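# Put green block on the blue octagon's peg, release

## Task

Slide the green block down over the peg that already carries the blue eight-sided piece so the block ends up sitting on that blue piece; once that holds, the robot must end with no contact at all with the board or with any of the pieces.

## Robot and tools

Robot: two arms. left_arm carries a left hand and sits on the +y side; right_arm carries a right hand. Bases in the scene frame: left_arm at (-0.041, +0.362, +0.031) m, right_arm at (+0.043, -0.273, +0.048) m, both nearly unrotated. A fixed post stands behind the arms, and loose pieces may get a brief nudge now and then.

Scene frame: origin at table-top height, halfway between the nominal bases; +x points out over the table, +z up, +y toward left_arm. Camera image left/right is not arm left/right. Every reported hand pose (end_effector_position in metres, end_effector_quat_wxyz) and every Hand target is in this frame.

Hand point: a point riding with the palm, 0.05 m in front of it and 0.15 m from the wrist mount along the fingers. Its +z runs along straight fingers, +y out of the palm; +x runs across the palm away from the thumb on the right hand, toward the thumb on the left hand. Straight fingertips reach 0.06-0.07 m past the point, with finger centre lines 0.06 m behind it (-y). A bracket on the little-finger side of the wrist juts out up to 0.10 m across the palm and can strike things.

Row layout (execute_actions and move): always 28 numbers, each in [-1, 1], even when one arm is idle. Numbers 1-14 are left_arm, 15-28 right_arm. For each arm: dx, dy, dz, rx, ry, rz, then the hand motors thumb_turn, thumb_bend, index, middle, ring, little, then force_limit, speed.

Pose numbers are offsets, not poses: they are measured from that arm's Hand target at the moment the action (or move) begins, along scene-frame axes. 1.0 equals 0.6 m for dx/dy/dz and 180 degrees for rotation; rx, ry, rz form a single rotation vector applied about the Hand target position. Within one action, every row is relative to the same starting Hand target, not to the row before; a new call restarts from the updated Hand target, so resending an offset moves further. Six zeros mean no new pose request. Per control step the commanded orientation is clipped to within 40 degrees of the measured one.

Hand numbers are absolute targets, -1 open to +1 closed. thumb_turn -1 beside the palm, +1 across in front of it; thumb_bend -1 straight, +1 fully bent; fingers -1 straight, +1 curled. force_limit maps linearly from about 0 N (-1) to 10 N (+1), 15 N for the two thumb motors. speed rises from near zero at -1 to full at +0.48 and stays full above; full travel takes 0.49 s. For a soft grasp close at speed -0.94 or less. There is no 'unchanged' value: to keep a hand as it is, resend the last eight numbers actually executed for it; if none yet, send its hand_measured six values plus hand_force_limit and hand_speed. A motor only starts when its target changes by 0.002 or more. With the thumb turned in, the hand wraps objects about 0.035-0.065 m thick. To squeeze harder, raise force_limit and send a more-closed target; to loosen, send one more open than hand_measured.

Tools:
- execute_actions(actions, cameras): actions is a list of actions; each action is up to 15 rows, one per 1/30 s step; a shorter action repeats its final row to step 15. Images only with an empty list or when cameras names them.
- move(target, speed, blend, blocking, cameras): target is one 28-number row or a list of up to 15 rows; every row's offsets count from the same starting Hand targets. speed in m/s, 0.002 to 4.3 (default 0.25), rotation capped at twice that in rad/s; one value or one per target. blend in m rounds corners (0 = stop at each). Paths are straight, total capped at 10 s, and do not avoid obstacles; faster means more lag, straying and harder contact. blocking=false returns after about 0.5 s while motion continues. The result adds a 'move:' line: done, off_target, moving, held or fault, plus limits such as paced (pose clipped) or held (steps withheld).
- wait(seconds): 0 to 3600, lets time pass with no new command; a running move continues.
- stop(): brakes a running move.
- zoom_image(camera, region): camera is cam_high, cam_left_wrist or cam_right_wrist; region [x0, y0, x1, y1] in pixels of the latest image (each 896x504), at most 504 by 504.
- show_instructions(): shows the reference pages.
- finished_scene(scene=1): ends the scene irreversibly.

Result lines: hand poses, Hand target (the next offsets start here), Joint positions/velocities/torques, motor temperatures, and per hand hand_measured, hand_stopped_by (moving, target, force, stalled, fault), hand_load_n (fingertip load, positive when pushed open; near 0 after losing a grip), hand_force_limit, hand_speed. Lines may be omitted when unchanged or still.

Practical points: arms sag, resting 1-3 cm (sometimes 5 cm) short of the command, usually low; that is not contact. Resend the missing distance as an offset. Motors heat when holding loads, stretched out or pushing; MOTOR HOT appears at 85 °C and at 100 °C that arm drops and faults for 30-60 s or more. Avoid: dropping the block even slightly, releasing while it moves, fast impacts, hard pushes on the board or post, overloading fingers, the two hands or arms touching, and anything leaving the table. To end a push, command the target back past the hand point. Finish with both hands clear of every piece and the board.

Each tool is called as name(argument=value, ...), one argument or row to a line, values as JSON.

Reference images:

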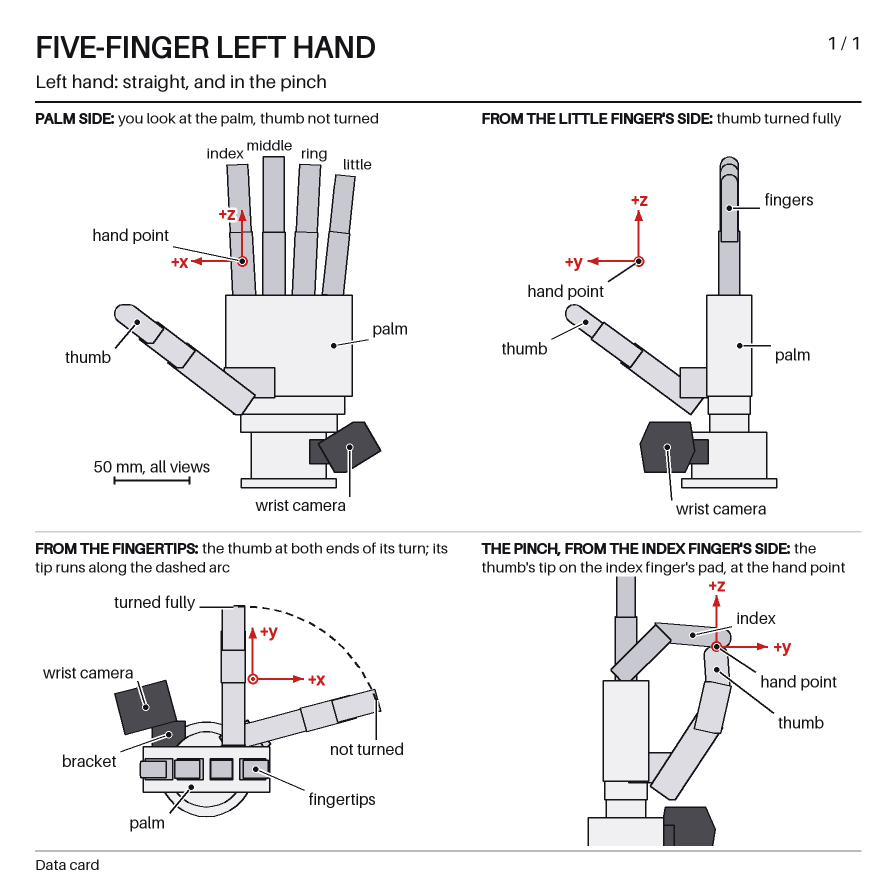

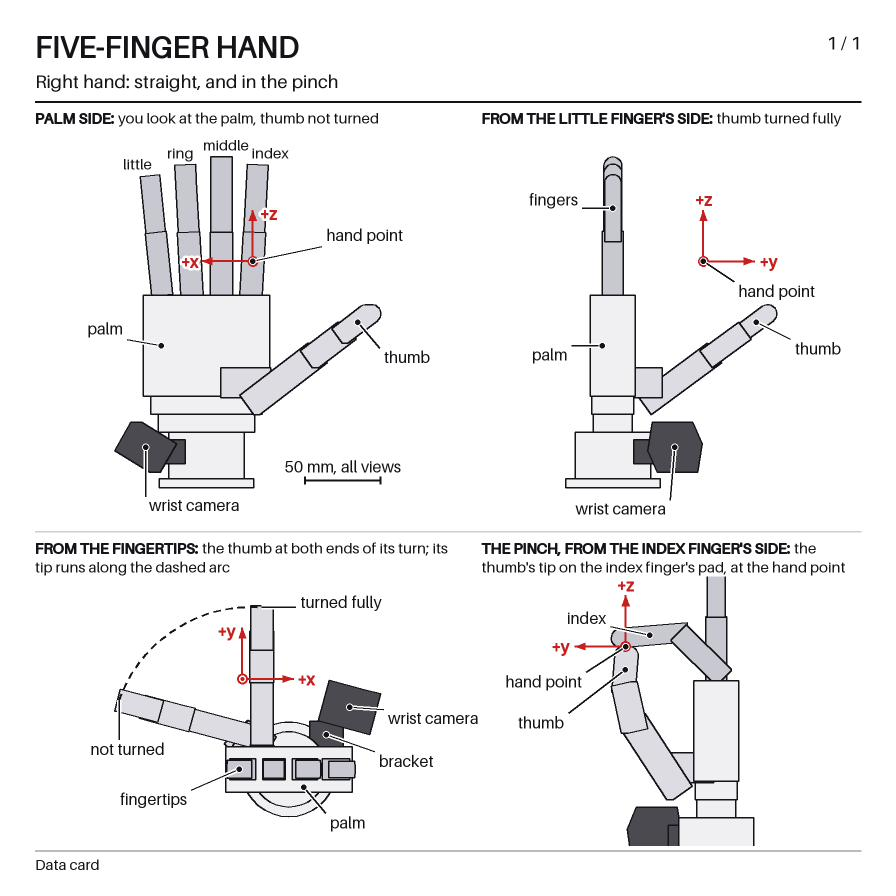

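## Session

execute_actions(
  actions=[],
)

Scene clock: 0.00 s.
left_arm: end_effector_position=(+0.6169, +0.3188, +0.1084) hand_measured=(-1.000, -1.000, -1.000, -1.000, -1.000, -1.000) hand_load_n=(+0.0, +0.0, +0.0, +0.0, +0.0, +0.0) hand_stopped_by=(target, target, target, target, target, target) hand_force_limit=0.00 hand_speed=-0.80 end_effector_quat_wxyz=(+0.499, +0.131, +0.792, -0.326) | right_arm: end_effector_position=(+0.1333, +0.0908, +0.2746) hand_measured=(-1.000, -1.000, -1.000, -1.000, -1.000, -1.000) hand_load_n=(+0.0, +0.0, +0.0, +0.0, +0.0, +0.0) hand_stopped_by=(target, target, target, target, target, target) hand_force_limit=0.00 hand_speed=-0.80 end_effector_quat_wxyz=(+0.020, +0.785, +0.609, +0.113)
Joint positions: left_arm=[0.076 1.786 0.993 0.374 0.78 1.46] | right_arm=[1.541 1.334 1.254 -1.382 0.201 -1.334]
Joint velocities: within noise
Joint torques (N m): no reading
Motor temperatures (°C): left_arm=[24 27 27 25 23 24] | right_arm=[24 23 23 25 24 24]
Heat: left arm: hottest shoulder 27 °C; right arm: hottest wrist pitch 25 °C.
Hand target: left_arm +0.6249, +0.3194, +0.1180; +0.508, +0.136, +0.787, -0.324 | right_arm +0.1333, +0.0973, +0.2841; +0.009, +0.785, +0.608, +0.121

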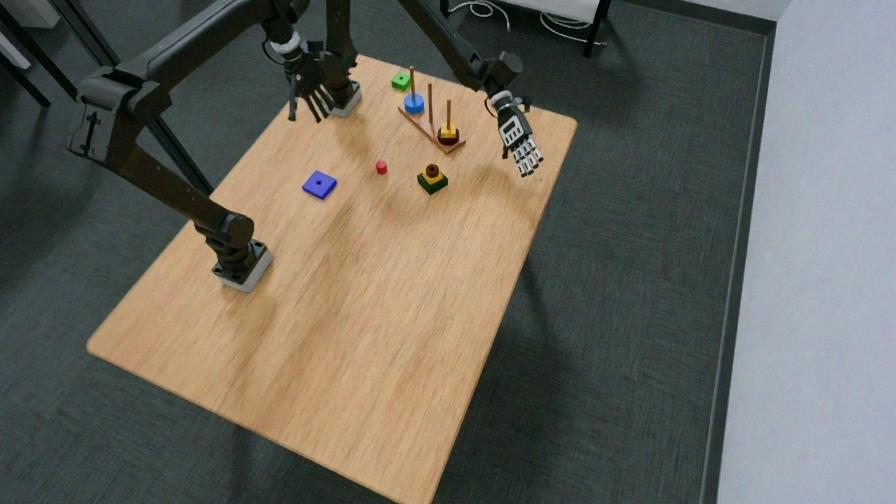

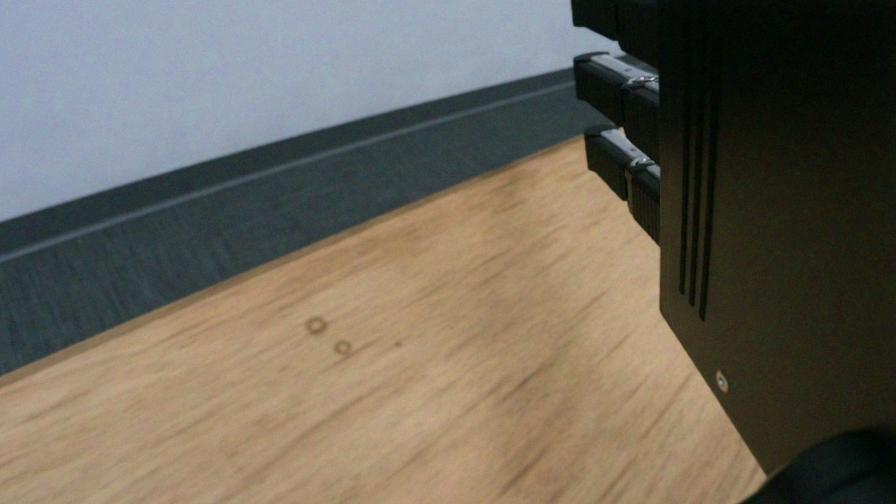

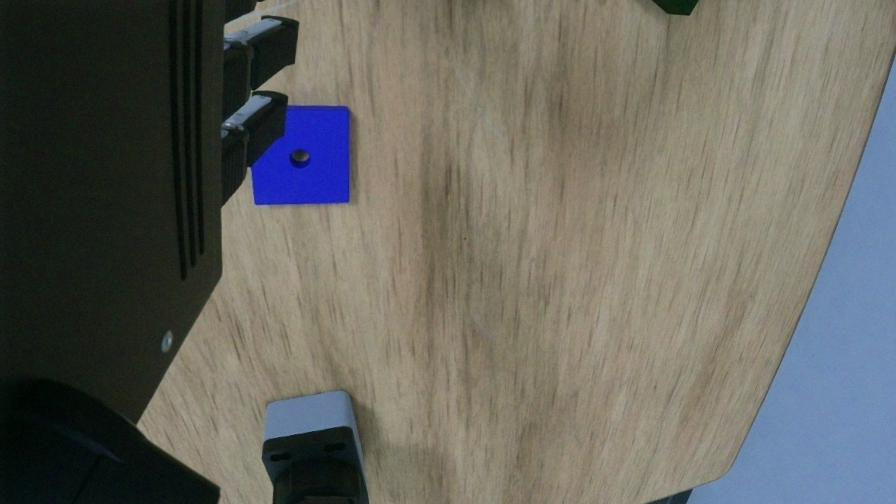

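zoom_image(
  camera="cam_high",
  region=[340, 40, 540, 210],
)

zoom_image(
  camera="cam_high",
  region=[380, 55, 480, 155],
)

Scaled by 2.520 from the camera's image (finer frame: 1280x720).

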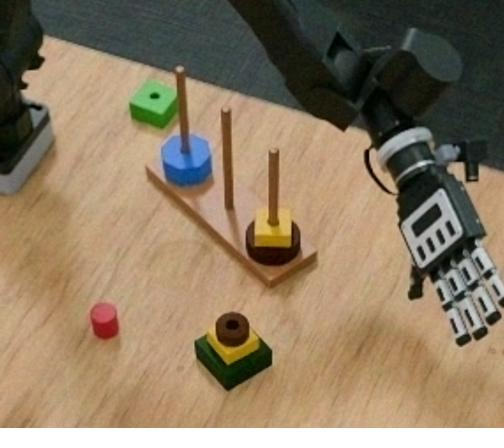

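Scaled by 5.040 from the camera's image (finer frame: 1280x720).

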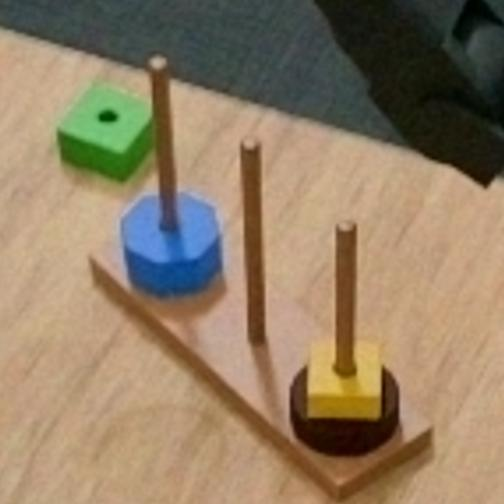

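zoom_image(
  camera="cam_high",
  region=[180, 190, 300, 310],
)

zoom_image(
  camera="cam_high",
  region=[260, 10, 380, 130],
)

zoom_image(
  camera="cam_high",
  region=[440, 30, 600, 190],
)

Scaled by 4.200 from the camera's image (finer frame: 1280x720).

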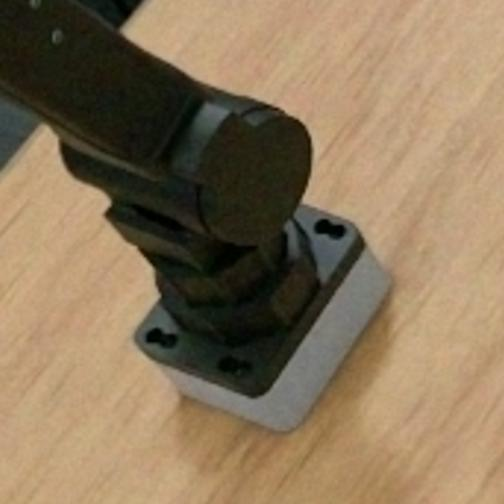

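Scaled by 4.200 from the camera's image (finer frame: 1280x720).

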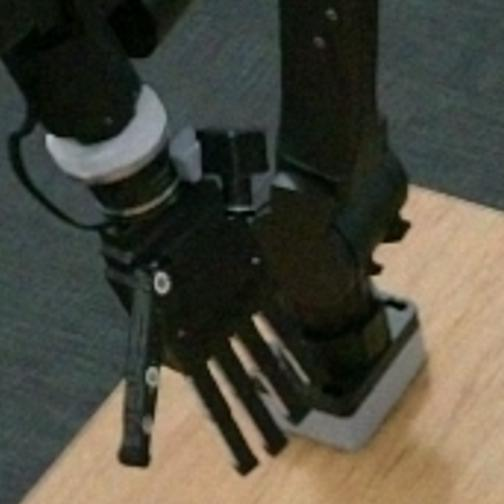

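Scaled by 3.150 from the camera's image (finer frame: 1280x720).

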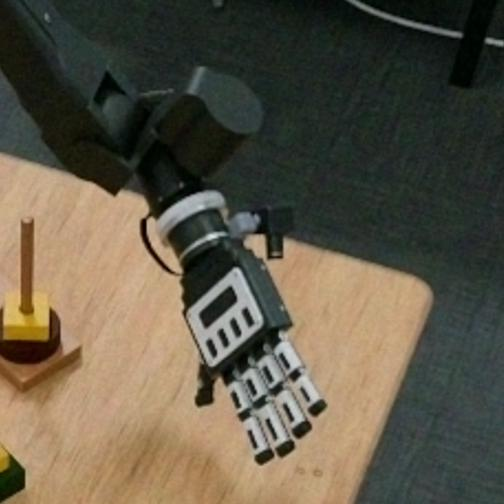

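zoom_image(
  camera="cam_high",
  region=[384, 60, 424, 100],
)

zoom_image(
  camera="cam_high",
  region=[400, 90, 440, 130],
)

Scaled by 12.600 from the camera's image (finer frame: 1280x720).

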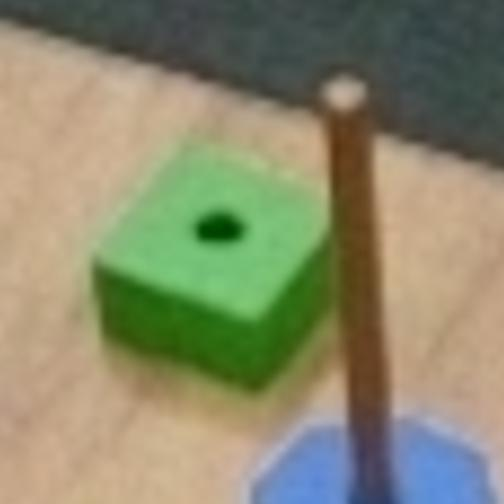

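Scaled by 12.600 from the camera's image (finer frame: 1280x720).

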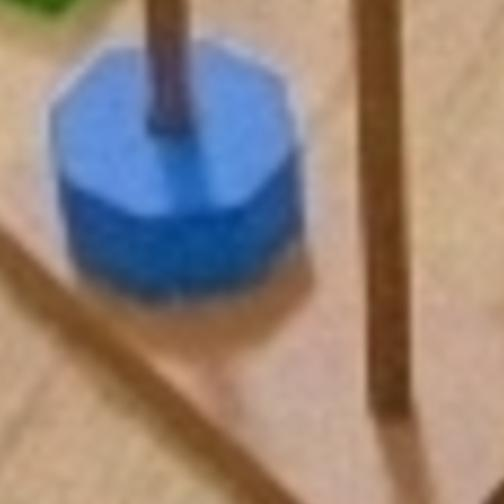

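move(
  target=[
    [0,0,0.3,0,0,0,-1,-1,-1,-1,-1,-1,0,-0.8,0,0,0,0,0,0,-1,-1,-1,-1,-1,-1,0,-0.8],
    [-0.25,0.6,0.35,0,0,0.25,-1,-1,-1,-1,-1,-1,0,-0.8,0,0,0,0,0,0,-1,-1,-1,-1,-1,-1,0,-0.8],
  ],
  blend=0.05,
  speed=0.25,
  cameras=["all"],
)

Scene clock: 449.73 s.
left_arm: end_effector_position=(+0.4742, +0.6767, +0.3192) hand_measured=(-1.000, -1.000, -1.000, -1.000, -1.000, -1.000) hand_load_n=(+0.0, +0.0, +0.0, +0.0, +0.0, +0.0) hand_stopped_by=(target, target, target, target, target, target) hand_force_limit=0.00 hand_speed=-0.80 end_effector_quat_wxyz=(+0.590, -0.172, +0.782, -0.105) | right_arm: end_effector_position=(+0.1333, +0.0908, +0.2746) hand_measured=(-1.000, -1.000, -1.000, -1.000, -1.000, -1.000) hand_load_n=(+0.0, +0.0, +0.0, +0.0, +0.0, +0.0) hand_stopped_by=(target, target, target, target, target, target) hand_force_limit=0.00 hand_speed=-0.80 end_effector_quat_wxyz=(+0.020, +0.785, +0.609, +0.113)
Joint positions: left_arm=[0.649 1.324 1.068 -0.089 0.586 1.373] | right_arm=[1.541 1.334 1.254 -1.382 0.201 -1.334]
Joint torques (N m): left_arm=[-0.79 -9 10.5 1.65 0.04 -0.16] | right_arm=[-0.62 -9.64 8.73 0.59 0.3 0.04]
Motor temperatures (°C): left_arm=[24 32 40 26 23 23] | right_arm=[24 26 37 25 24 24]
Heat: left arm: hottest elbow 40 °C; right arm: hottest elbow 37 °C.
Hand target: left_arm +0.4748, +0.6795, +0.3282; +0.593, -0.176, +0.778, -0.105 | right_arm +0.1333, +0.0973, +0.2841; +0.009, +0.785, +0.608, +0.121
Off the commanded pose: left_arm 0.009 m, 1 deg | right_arm 0.012 m, 2 deg.
move: done

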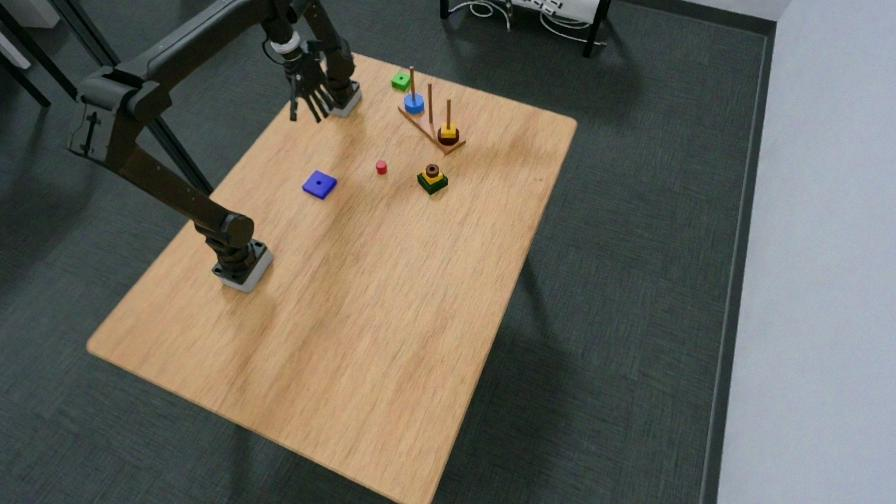

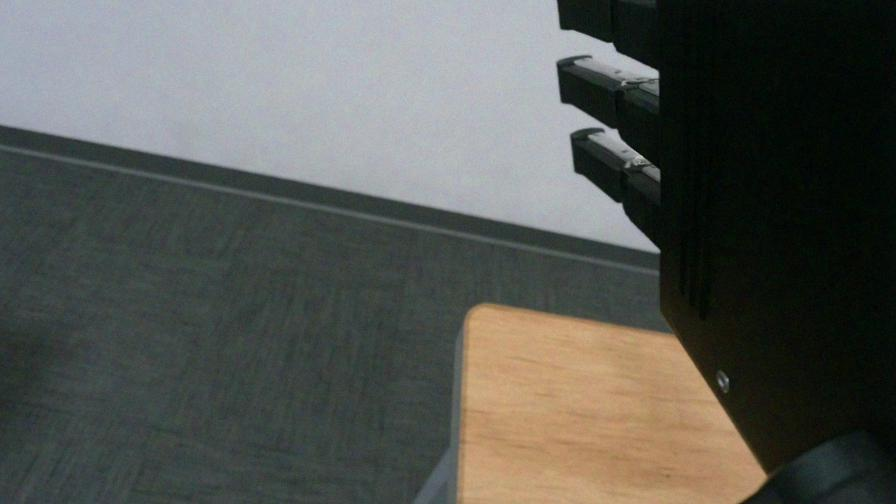

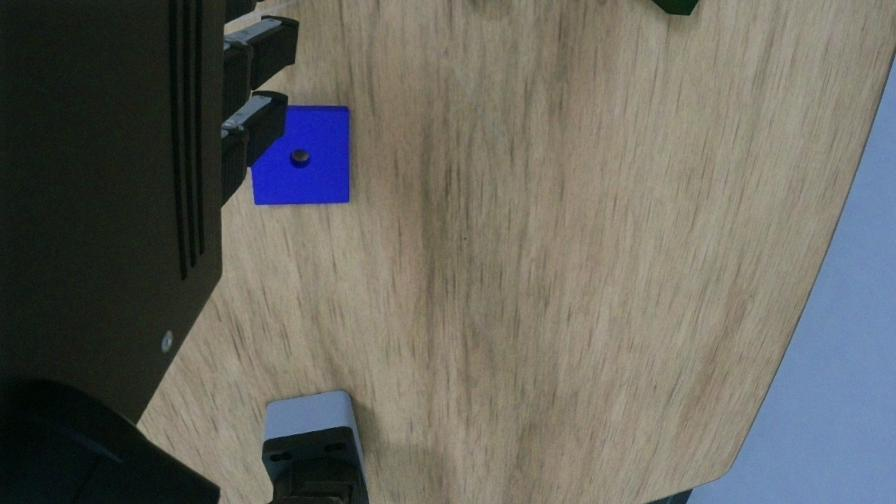

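move(
  target=[
    [-0.7,0.5,0.05,0,0,0.25,-1,-1,-1,-1,-1,-1,0,-0.8,0,0,0,0,0,0,1,-0.5,-0.5,-0.5,-1,-1,0,0],
  ],
  speed=0.3,
  cameras=["all"],
)

Scene clock: 489.20 s.
left_arm: end_effector_position=(+0.0553, +0.9626, +0.3324) hand_measured=(-1.000, -1.000, -1.000, -1.000, -1.000, -1.000) hand_load_n=(+0.0, +0.0, +0.0, +0.0, +0.0, +0.0) hand_stopped_by=(target, target, target, target, target, target) hand_force_limit=0.00 hand_speed=-0.80 end_effector_quat_wxyz=(+0.580, -0.472, +0.653, +0.116) | right_arm: end_effector_position=(+0.1333, +0.0908, +0.2746) hand_measured=(+1.000, -0.500, -0.500, -0.500, -1.000, -1.000) hand_load_n=(+0.0, +0.0, +0.0, +0.0, +0.0, +0.0) hand_stopped_by=(target, target, target, target, target, target) hand_force_limit=0.00 hand_speed=0.00 end_effector_quat_wxyz=(+0.020, +0.785, +0.609, +0.113)
Joint positions: left_arm=[1.54 1.351 1.15 -0.197 0.684 1.401] | right_arm=[1.541 1.334 1.254 -1.382 0.201 -1.334]
Joint torques (N m): left_arm=[-1.44 -7.88 13.7 1.54 0.11 0.02] | right_arm=[-0.56 -9.7 8.73 0.61 0.31 0.04]
Heat: left arm: hottest elbow 40 °C; right arm: hottest elbow 37 °C.
Hand target: left_arm +0.0549, +0.9795, +0.3581; +0.588, -0.460, +0.652, +0.130 | right_arm +0.1333, +0.0973, +0.2841; +0.009, +0.785, +0.608, +0.121
Off the commanded pose: left_arm 0.031 m, 2 deg | right_arm 0.012 m, 2 deg.
move: off_target (left_arm)

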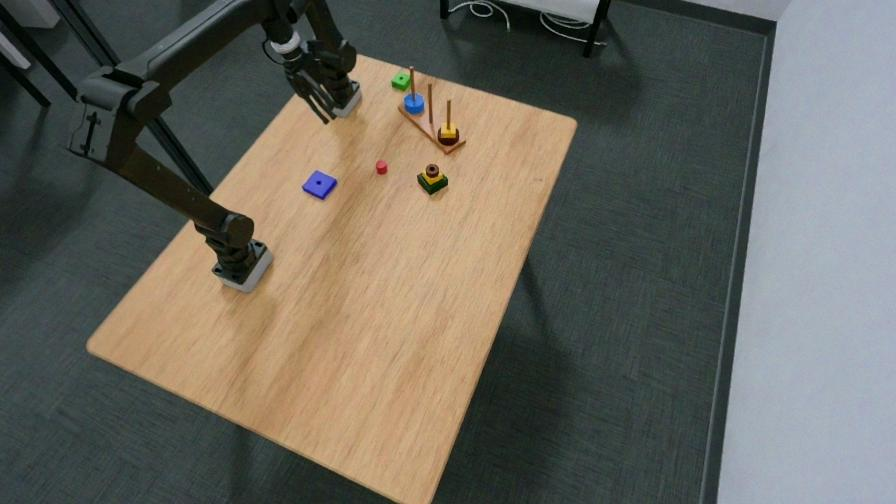

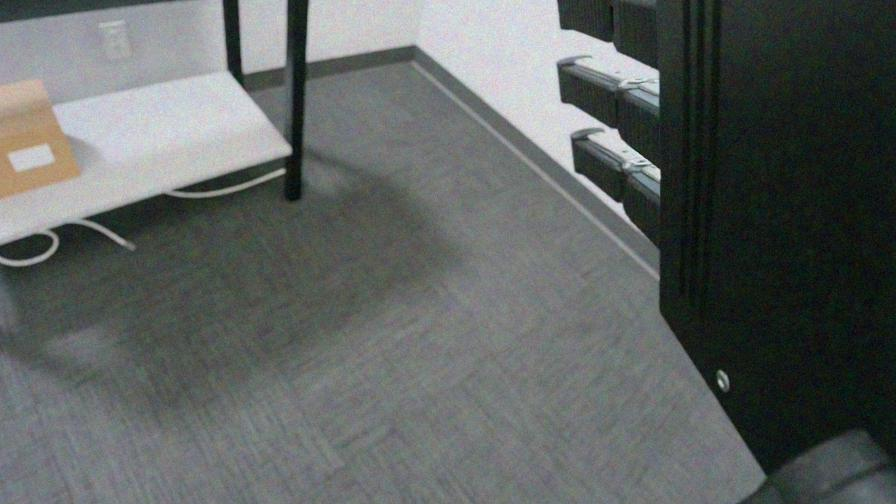

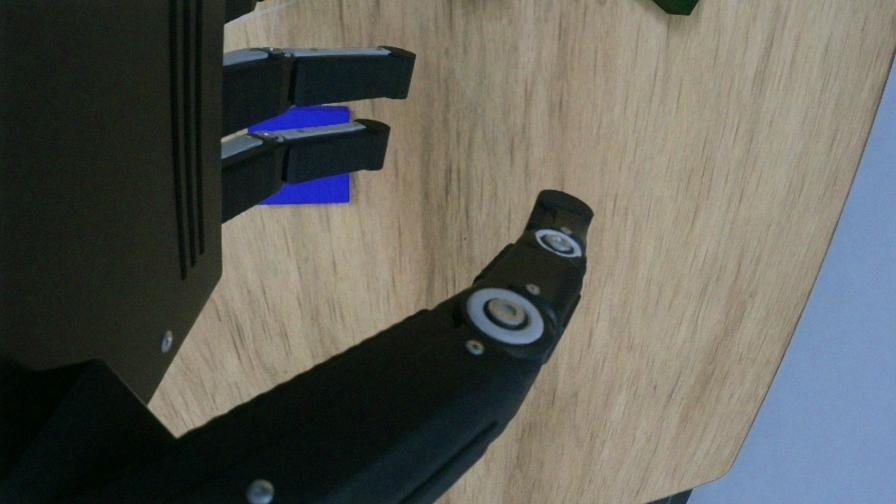

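move(
  target=[
    [0,0,0,0,0,0,-1,-1,-1,-1,-1,-1,0,-0.8,0.028,0.338,0.25,-0.006,0.173,0.05,1,-0.5,-0.5,-0.5,-1,-1,0,0],
    [0,0,0,0,0,0,-1,-1,-1,-1,-1,-1,0,-0.8,-0.022,0.671,0.22,-0.011,0.3454,0.0989,1,-0.5,-0.5,-0.5,-1,-1,0,0],
  ],
  blend=0.05,
  speed=0.25,
  cameras=["all"],
)

Scene clock: 516.33 s.
left_arm: end_effector_position=(+0.0553, +0.9630, +0.3333) hand_measured=(-1.000, -1.000, -1.000, -1.000, -1.000, -1.000) hand_load_n=(+0.0, +0.0, +0.0, +0.0, +0.0, +0.0) hand_stopped_by=(target, target, target, target, target, target) hand_force_limit=0.00 hand_speed=-0.80 end_effector_quat_wxyz=(+0.581, -0.472, +0.653, +0.116) | right_arm: end_effector_position=(+0.1089, +0.4943, +0.4045) hand_measured=(+1.000, -0.500, -0.500, -0.500, -1.000, -1.000) hand_load_n=(+0.5, +0.0, +0.0, +0.0, -0.5, +0.0) hand_stopped_by=(target, target, target, target, target, target) hand_force_limit=0.00 hand_speed=0.00 end_effector_quat_wxyz=(-0.533, +0.648, +0.524, -0.146)
Joint positions: left_arm=[1.54 1.351 1.152 -0.197 0.684 1.401] | right_arm=[1.269 2.343 2.886 -1.435 -1.047 -1.232]
Joint torques (N m): left_arm=[-1.03 -7.65 13.87 1.39 0.13 0] | right_arm=[-1.79 -21.6 9.98 1.96 -0.71 0.11]
Heat: left arm: hottest elbow 44 °C; right arm: hottest elbow 38 °C.
Hand target: left_arm +0.0549, +0.9796, +0.3583; +0.588, -0.460, +0.652, +0.130 | right_arm +0.1203, +0.4998, +0.4160; -0.310, +0.636, +0.635, -0.310
Off the commanded pose: left_arm 0.030 m, 2 deg | right_arm 0.017 m, 34 deg.
elbow stopped short (right arm): the move would have taken joint 3 (elbow) straighter than the controller allows.
move: off_target (right_arm)

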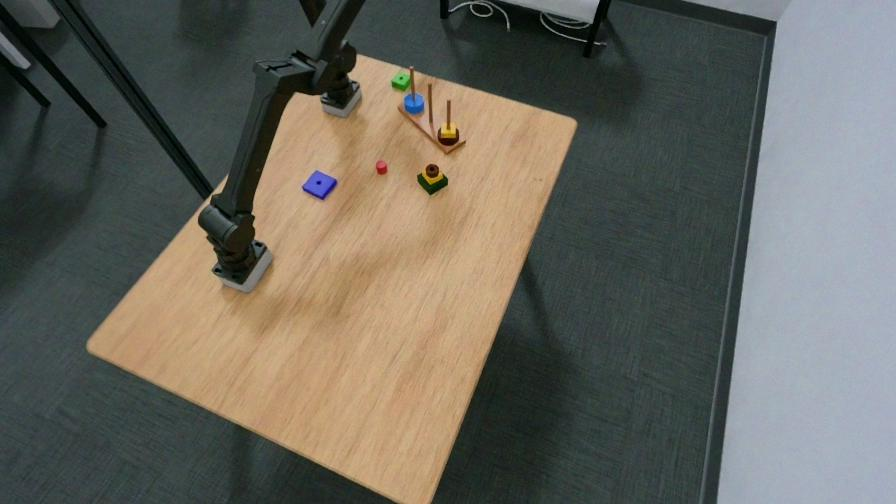

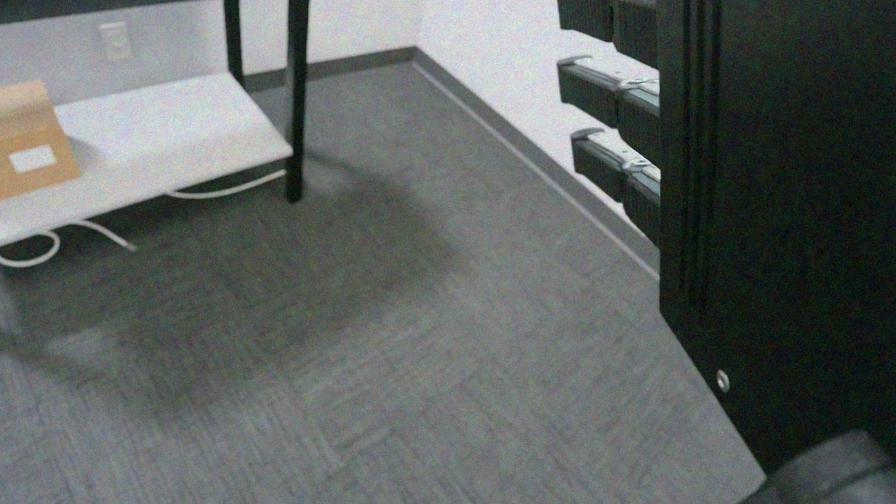

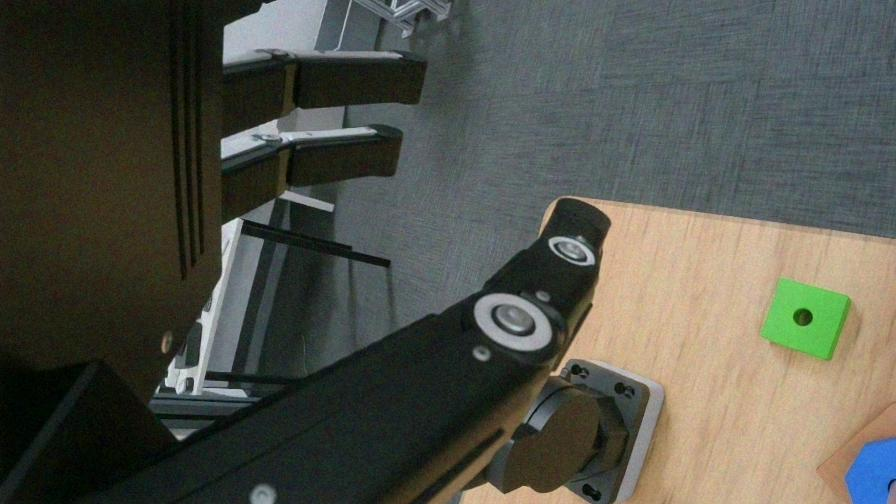

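move(
  target=[
    [0,0,0,0,0,0,-1,-1,-1,-1,-1,-1,0,-0.8,0,0,-0.327,0,0,0,1,-0.5,-0.5,-0.5,-1,-1,0,0],
  ],
  speed=0.15,
  cameras=["all"],
)

Scene clock: 529.73 s.
left_arm: end_effector_position=(+0.0553, +0.9630, +0.3333) hand_measured=(-1.000, -1.000, -1.000, -1.000, -1.000, -1.000) hand_load_n=(+0.0, +0.0, +0.0, +0.0, +0.0, +0.0) hand_stopped_by=(target, target, target, target, target, target) hand_force_limit=0.00 hand_speed=-0.80 end_effector_quat_wxyz=(+0.581, -0.472, +0.653, +0.116) | right_arm: end_effector_position=(+0.1282, +0.4944, +0.2069) hand_measured=(+1.000, -0.500, -0.500, -0.500, -1.000, -1.000) hand_load_n=(+0.0, +0.5, +0.0, +0.0, +0.0, +0.0) hand_stopped_by=(target, target, target, target, target, target) hand_force_limit=0.00 hand_speed=0.00 end_effector_quat_wxyz=(-0.415, +0.673, +0.581, -0.190)
Joint positions: left_arm=[1.54 1.351 1.152 -0.197 0.684 1.401] | right_arm=[1.277 2.57 2.889 -1.668 -0.93 -1.578]
Joint torques (N m): left_arm=[-1.08 -7.47 13.78 1.36 0.13 -0.01] | right_arm=[0.56 -24.59 9.92 0.35 -0.61 -0.07]
Motor temperatures (°C): left_arm=[24 31 46 25 23 23] | right_arm=[24 28 38 25 25 24]
Heat: left arm: hottest elbow 46 °C; right arm: hottest elbow 38 °C.
Hand target: left_arm +0.0549, +0.9796, +0.3583; +0.588, -0.460, +0.652, +0.130 | right_arm +0.1202, +0.4998, +0.2195; -0.310, +0.636, +0.635, -0.310
Off the commanded pose: left_arm 0.030 m, 2 deg | right_arm 0.016 m, 20 deg.
elbow stopped short (right arm): the move would have taken joint 3 (elbow) straighter than the controller allows.
move: off_target (right_arm)

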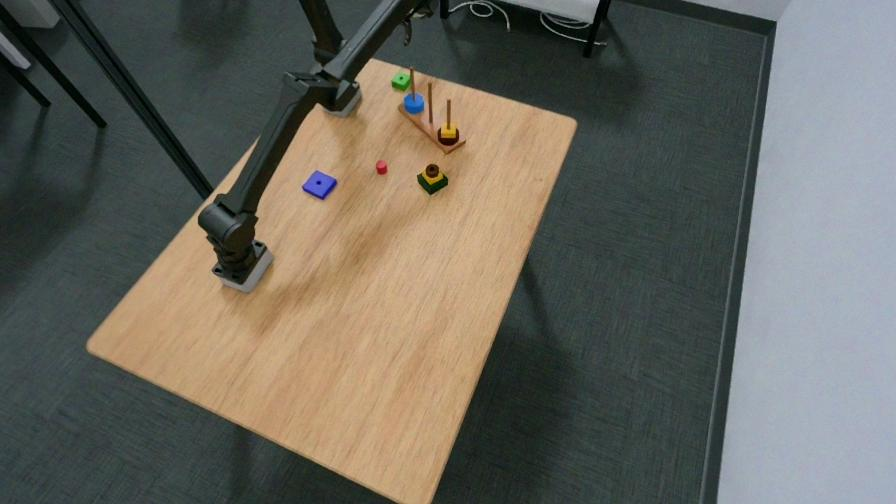

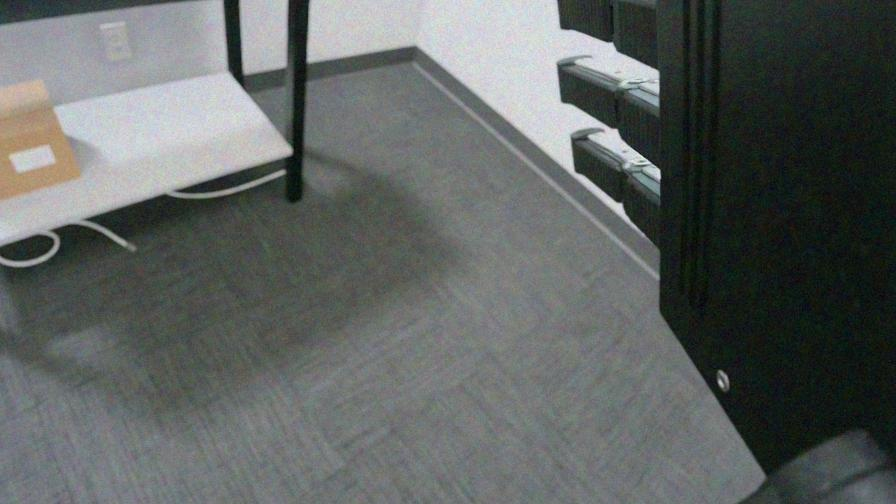

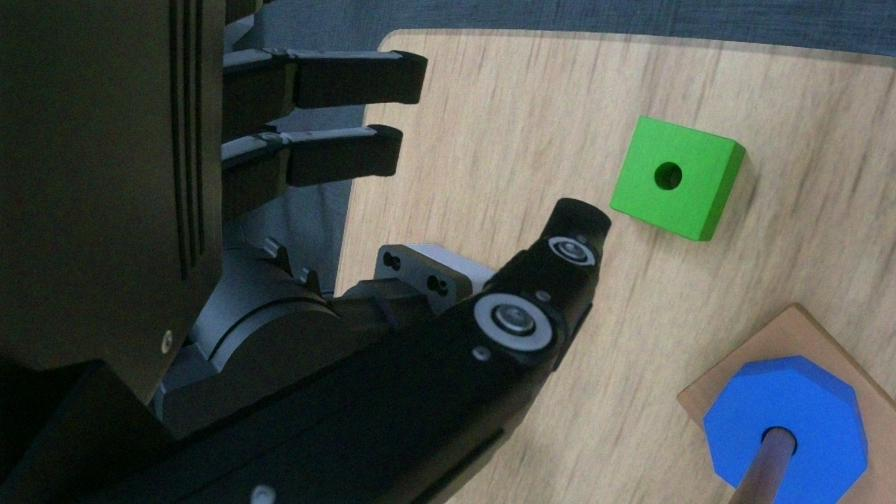

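move(
  target=[
    [0,0,0,0,0,0,-1,-1,-1,-1,-1,-1,0,-0.8,0,0,-0.15,0,0,0,1,-0.5,-0.5,-0.5,-1,-1,0,0],
  ],
  speed=0.1,
  cameras=["all"],
)

Scene clock: 599.30 s.
left_arm: end_effector_position=(+0.0553, +0.9630, +0.3333) hand_measured=(-1.000, -1.000, -1.000, -1.000, -1.000, -1.000) hand_load_n=(+0.0, +0.0, +0.0, +0.0, +0.0, +0.0) hand_stopped_by=(target, target, target, target, target, target) hand_force_limit=0.00 hand_speed=-0.80 end_effector_quat_wxyz=(+0.581, -0.472, +0.653, +0.116) | right_arm: end_effector_position=(+0.1289, +0.4961, +0.1269) hand_measured=(+1.000, -0.500, -0.500, -0.500, -1.000, -1.000) hand_load_n=(+0.0, +0.0, +0.0, +0.0, -0.5, +0.0) hand_stopped_by=(target, target, target, target, target, target) hand_force_limit=0.00 hand_speed=0.00 end_effector_quat_wxyz=(-0.386, +0.669, +0.600, -0.209)
Joint positions: left_arm=[1.54 1.351 1.152 -0.197 0.684 1.401] | right_arm=[1.285 2.672 2.889 -1.678 -0.904 -1.666]
Joint torques (N m): left_arm=[-1.03 -7.77 13.89 1.47 0.13 0.03] | right_arm=[0.62 -24.64 8.68 0.17 -0.61 -0.07]
Motor temperatures (°C): left_arm=[24 31 51 25 23 23] | right_arm=[24 36 38 25 25 23]
Heat: left arm: hottest elbow 51 °C; right arm: hottest elbow 38 °C.
Hand target: left_arm +0.0549, +0.9796, +0.3583; +0.588, -0.460, +0.652, +0.130 | right_arm +0.1200, +0.4998, +0.1296; -0.310, +0.636, +0.635, -0.310
Off the commanded pose: left_arm 0.030 m, 2 deg | right_arm 0.010 m, 16 deg.
elbow stopped short (right arm): the move would have taken joint 3 (elbow) straighter than the controller allows.
joint sent to its limit (right arm) — joint 4 (wrist pitch), lower limit. The joint targets are off in orientation, not in position.
move: off_target (right_arm)

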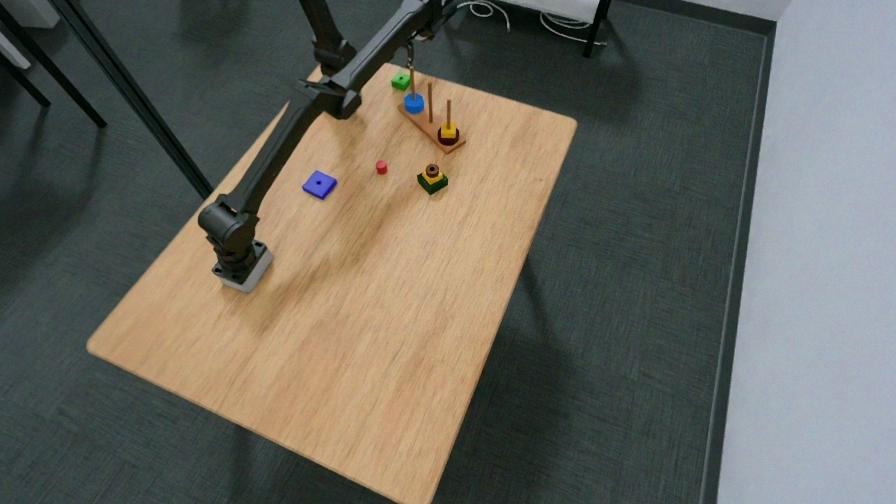

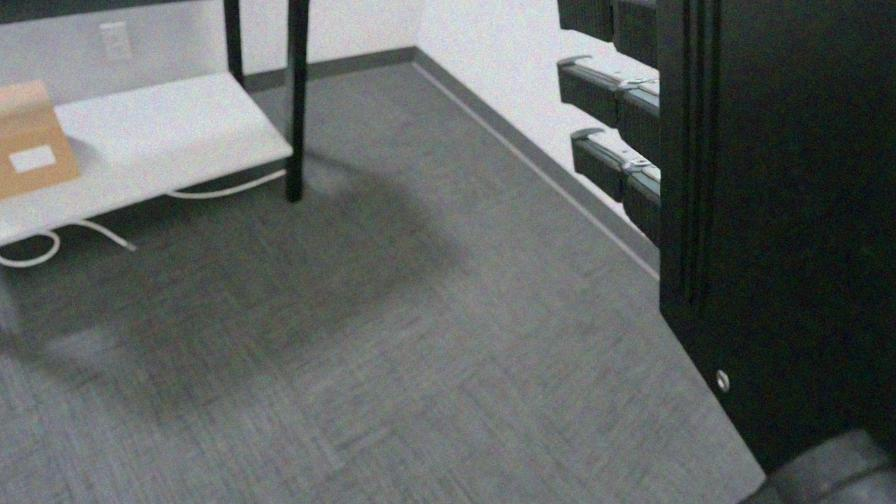

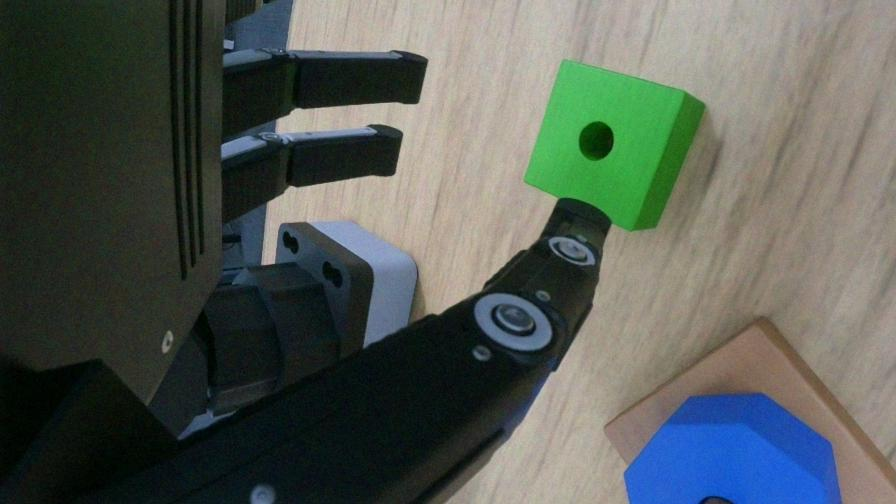

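move(
  target=[
    [0,0,0,0,0,0,-1,-1,-1,-1,-1,-1,0,-0.8,0,0.0,-0.07,0,0,0,1,-0.75,-0.7,-0.7,-1,-1,0,0],
  ],
  speed=0.06,
  cameras=["cam_right_wrist","cam_high"],
)

Scene clock: 653.10 s.
left_arm: end_effector_position=(+0.0553, +0.9630, +0.3333) hand_measured=(-1.000, -1.000, -1.000, -1.000, -1.000, -1.000) hand_load_n=(-0.5, +0.0, +0.0, +0.0, +0.0, +0.0) hand_stopped_by=(target, target, target, target, target, target) hand_force_limit=0.00 hand_speed=-0.80 end_effector_quat_wxyz=(+0.581, -0.472, +0.653, +0.116) | right_arm: end_effector_position=(+0.1288, +0.4938, +0.0824) hand_measured=(+1.000, -0.750, -0.700, -0.700, -1.000, -1.000) hand_load_n=(+0.0, +0.0, -0.5, +0.0, +0.0, +0.0) hand_stopped_by=(target, target, target, target, target, target) hand_force_limit=0.00 hand_speed=0.00 end_effector_quat_wxyz=(-0.372, +0.669, +0.604, -0.222)
Joint positions: left_arm=[1.54 1.351 1.152 -0.197 0.684 1.401] | right_arm=[1.287 2.73 2.889 -1.678 -0.896 -1.699]
Joint torques (N m): left_arm=[-0.79 -7.59 13.81 1.44 0.13 0.01] | right_arm=[0.5 -25.05 9.65 0.09 -0.6 -0.06]
Heat: left arm: hottest elbow 54 °C; right arm: hottest shoulder 39 °C.
Hand target: left_arm +0.0549, +0.9796, +0.3583; +0.588, -0.460, +0.652, +0.130 | right_arm +0.1202, +0.4998, +0.0875; -0.310, +0.636, +0.635, -0.310
Off the commanded pose: left_arm 0.030 m, 2 deg | right_arm 0.012 m, 13 deg.
joint sent to its limit (right arm) — joint 4 (wrist pitch), lower limit. The joint targets are off in orientation, not in position.
move: off_target (right_arm)
Images, in order (width x height): cam_high 896x504, cam_right_wrist 896x504.

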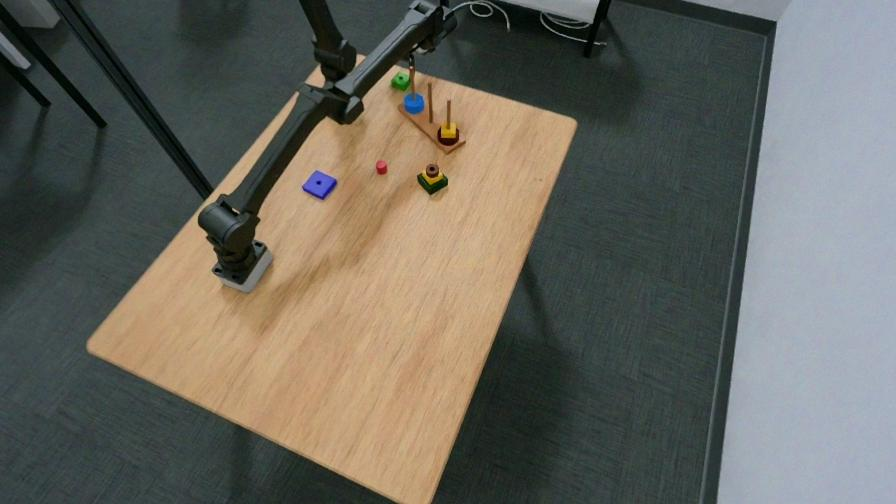

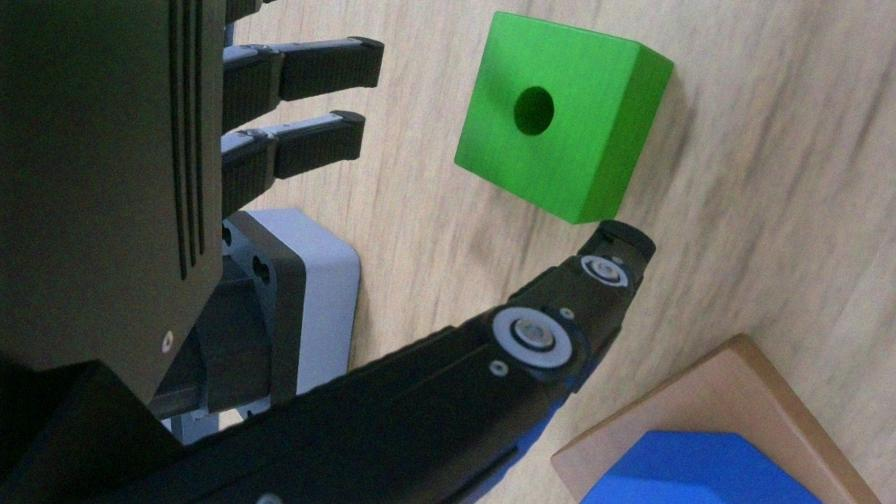

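move(
  target=[
    [0,0,0,0,0,0,-1,-1,-1,-1,-1,-1,0,-0.8,0,0.035,-0.042,0,0,0,1,-0.75,-0.7,-0.7,-1,-1,0,0],
  ],
  speed=0.06,
  cameras=["cam_right_wrist","cam_high"],
)

Scene clock: 672.23 s.
left_arm: end_effector_position=(+0.0553, +0.9630, +0.3333) hand_measured=(-1.000, -1.000, -1.000, -1.000, -1.000, -1.000) hand_load_n=(+0.0, +0.0, +0.0, +0.0, +0.0, -0.5) hand_stopped_by=(target, target, target, target, target, target) hand_force_limit=0.00 hand_speed=-0.80 end_effector_quat_wxyz=(+0.581, -0.472, +0.653, +0.116) | right_arm: end_effector_position=(+0.1281, +0.5098, +0.0563) hand_measured=(+1.000, -0.750, -0.700, -0.700, -1.000, -1.000) hand_load_n=(+0.5, +0.0, +0.0, +0.0, +0.0, +0.0) hand_stopped_by=(target, target, target, target, target, target) hand_force_limit=0.00 hand_speed=0.00 end_effector_quat_wxyz=(-0.382, +0.666, +0.605, -0.208)
Joint positions: left_arm=[1.54 1.351 1.152 -0.197 0.684 1.401] | right_arm=[1.292 2.764 2.889 -1.591 -0.896 -1.675]
Joint torques (N m): left_arm=[-0.91 -7.82 13.9 1.42 0.12 0.04] | right_arm=[0.56 -25 10.04 1.1 -0.61 0.11]
Heat: left arm: hottest elbow 54 °C; right arm: hottest elbow 38 °C.
Hand target: left_arm +0.0549, +0.9796, +0.3583; +0.588, -0.460, +0.652, +0.130 | right_arm +0.1202, +0.5208, +0.0624; -0.310, +0.636, +0.635, -0.310
Off the commanded pose: left_arm 0.030 m, 2 deg | right_arm 0.015 m, 15 deg.
elbow stopped short (right arm): the move would have taken joint 3 (elbow) straighter than the controller allows.
move: off_target (right_arm)
Images, in order (width x height): cam_high 896x504, cam_right_wrist 896x504.

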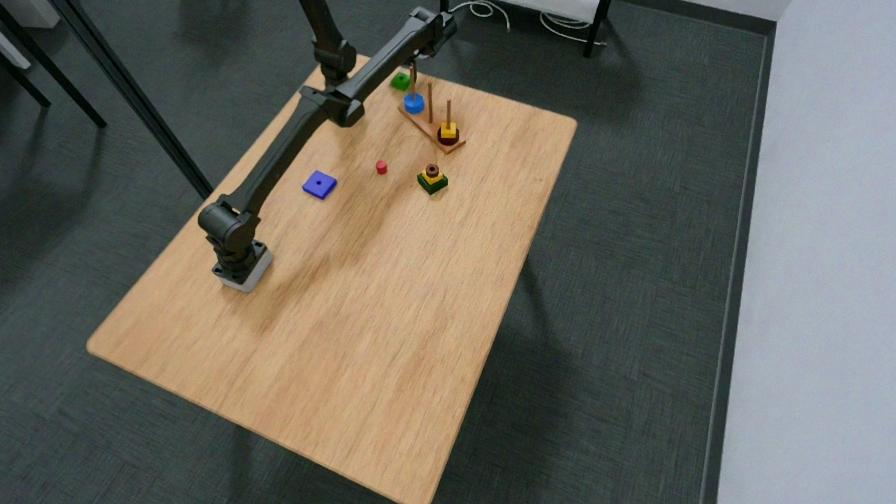

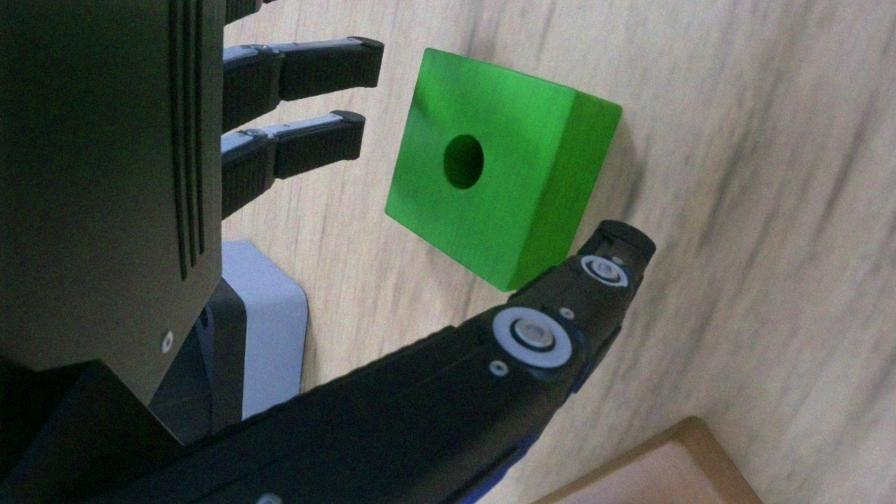

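move(
  target=[
    [0,0,0,0,0,0,-1,-1,-1,-1,-1,-1,0,-0.8,-0.02,0.0,-0.03,0,0,0,1,-0.75,-0.7,-0.7,-1,-1,0,0],
  ],
  speed=0.05,
  cameras=["cam_right_wrist"],
)

Scene clock: 699.50 s.
left_arm: end_effector_position=(+0.0553, +0.9630, +0.3333) hand_measured=(-1.000, -1.000, -1.000, -1.000, -1.000, -1.000) hand_load_n=(+0.0, +0.0, +0.0, +0.0, +0.0, +0.0) hand_stopped_by=(target, target, target, target, target, target) hand_force_limit=0.00 hand_speed=-0.80 end_effector_quat_wxyz=(+0.581, -0.472, +0.653, +0.116) | right_arm: end_effector_position=(+0.1162, +0.5100, +0.0393) hand_measured=(+1.000, -0.750, -0.700, -0.700, -1.000, -1.000) hand_load_n=(+0.0, +0.0, +0.0, +0.0, +0.0, +0.0) hand_stopped_by=(target, target, target, target, target, target) hand_force_limit=0.00 hand_speed=0.00 end_effector_quat_wxyz=(-0.376, +0.665, +0.607, -0.217)
Joint positions: left_arm=[1.54 1.351 1.152 -0.197 0.684 1.401] | right_arm=[1.307 2.787 2.889 -1.583 -0.895 -1.673]
Joint torques (N m): left_arm=[-0.79 -7.65 13.82 1.48 0.12 0.03] | right_arm=[0.67 -24.82 10.04 0.99 -0.6 0.13]
Motor temperatures (°C): left_arm=[24 31 55 25 23 23] | right_arm=[24 38 39 25 25 23]
Heat: left arm: hottest elbow 55 °C; right arm: hottest elbow 39 °C.
Hand target: left_arm +0.0549, +0.9796, +0.3583; +0.588, -0.460, +0.652, +0.130 | right_arm +0.1083, +0.5208, +0.0446; -0.310, +0.636, +0.635, -0.310
Off the commanded pose: left_arm 0.030 m, 2 deg | right_arm 0.014 m, 14 deg.
elbow stopped short (right arm): the move would have taken joint 3 (elbow) straighter than the controller allows.
move: off_target (right_arm)

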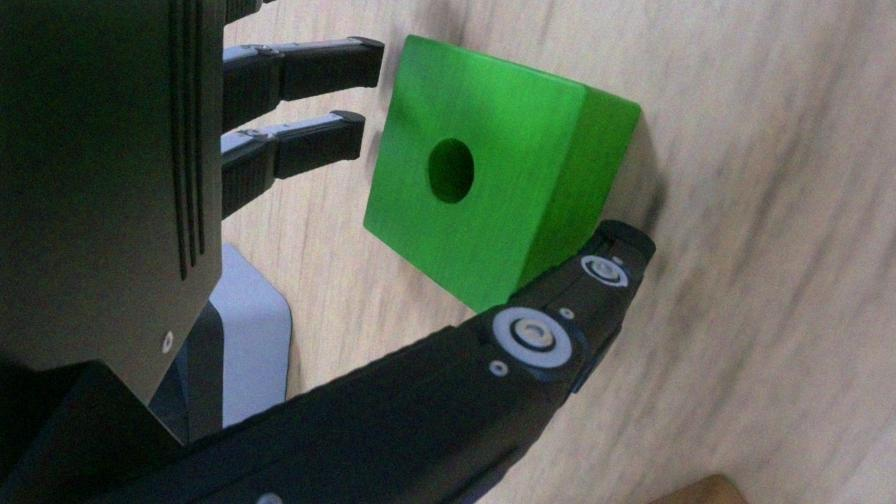

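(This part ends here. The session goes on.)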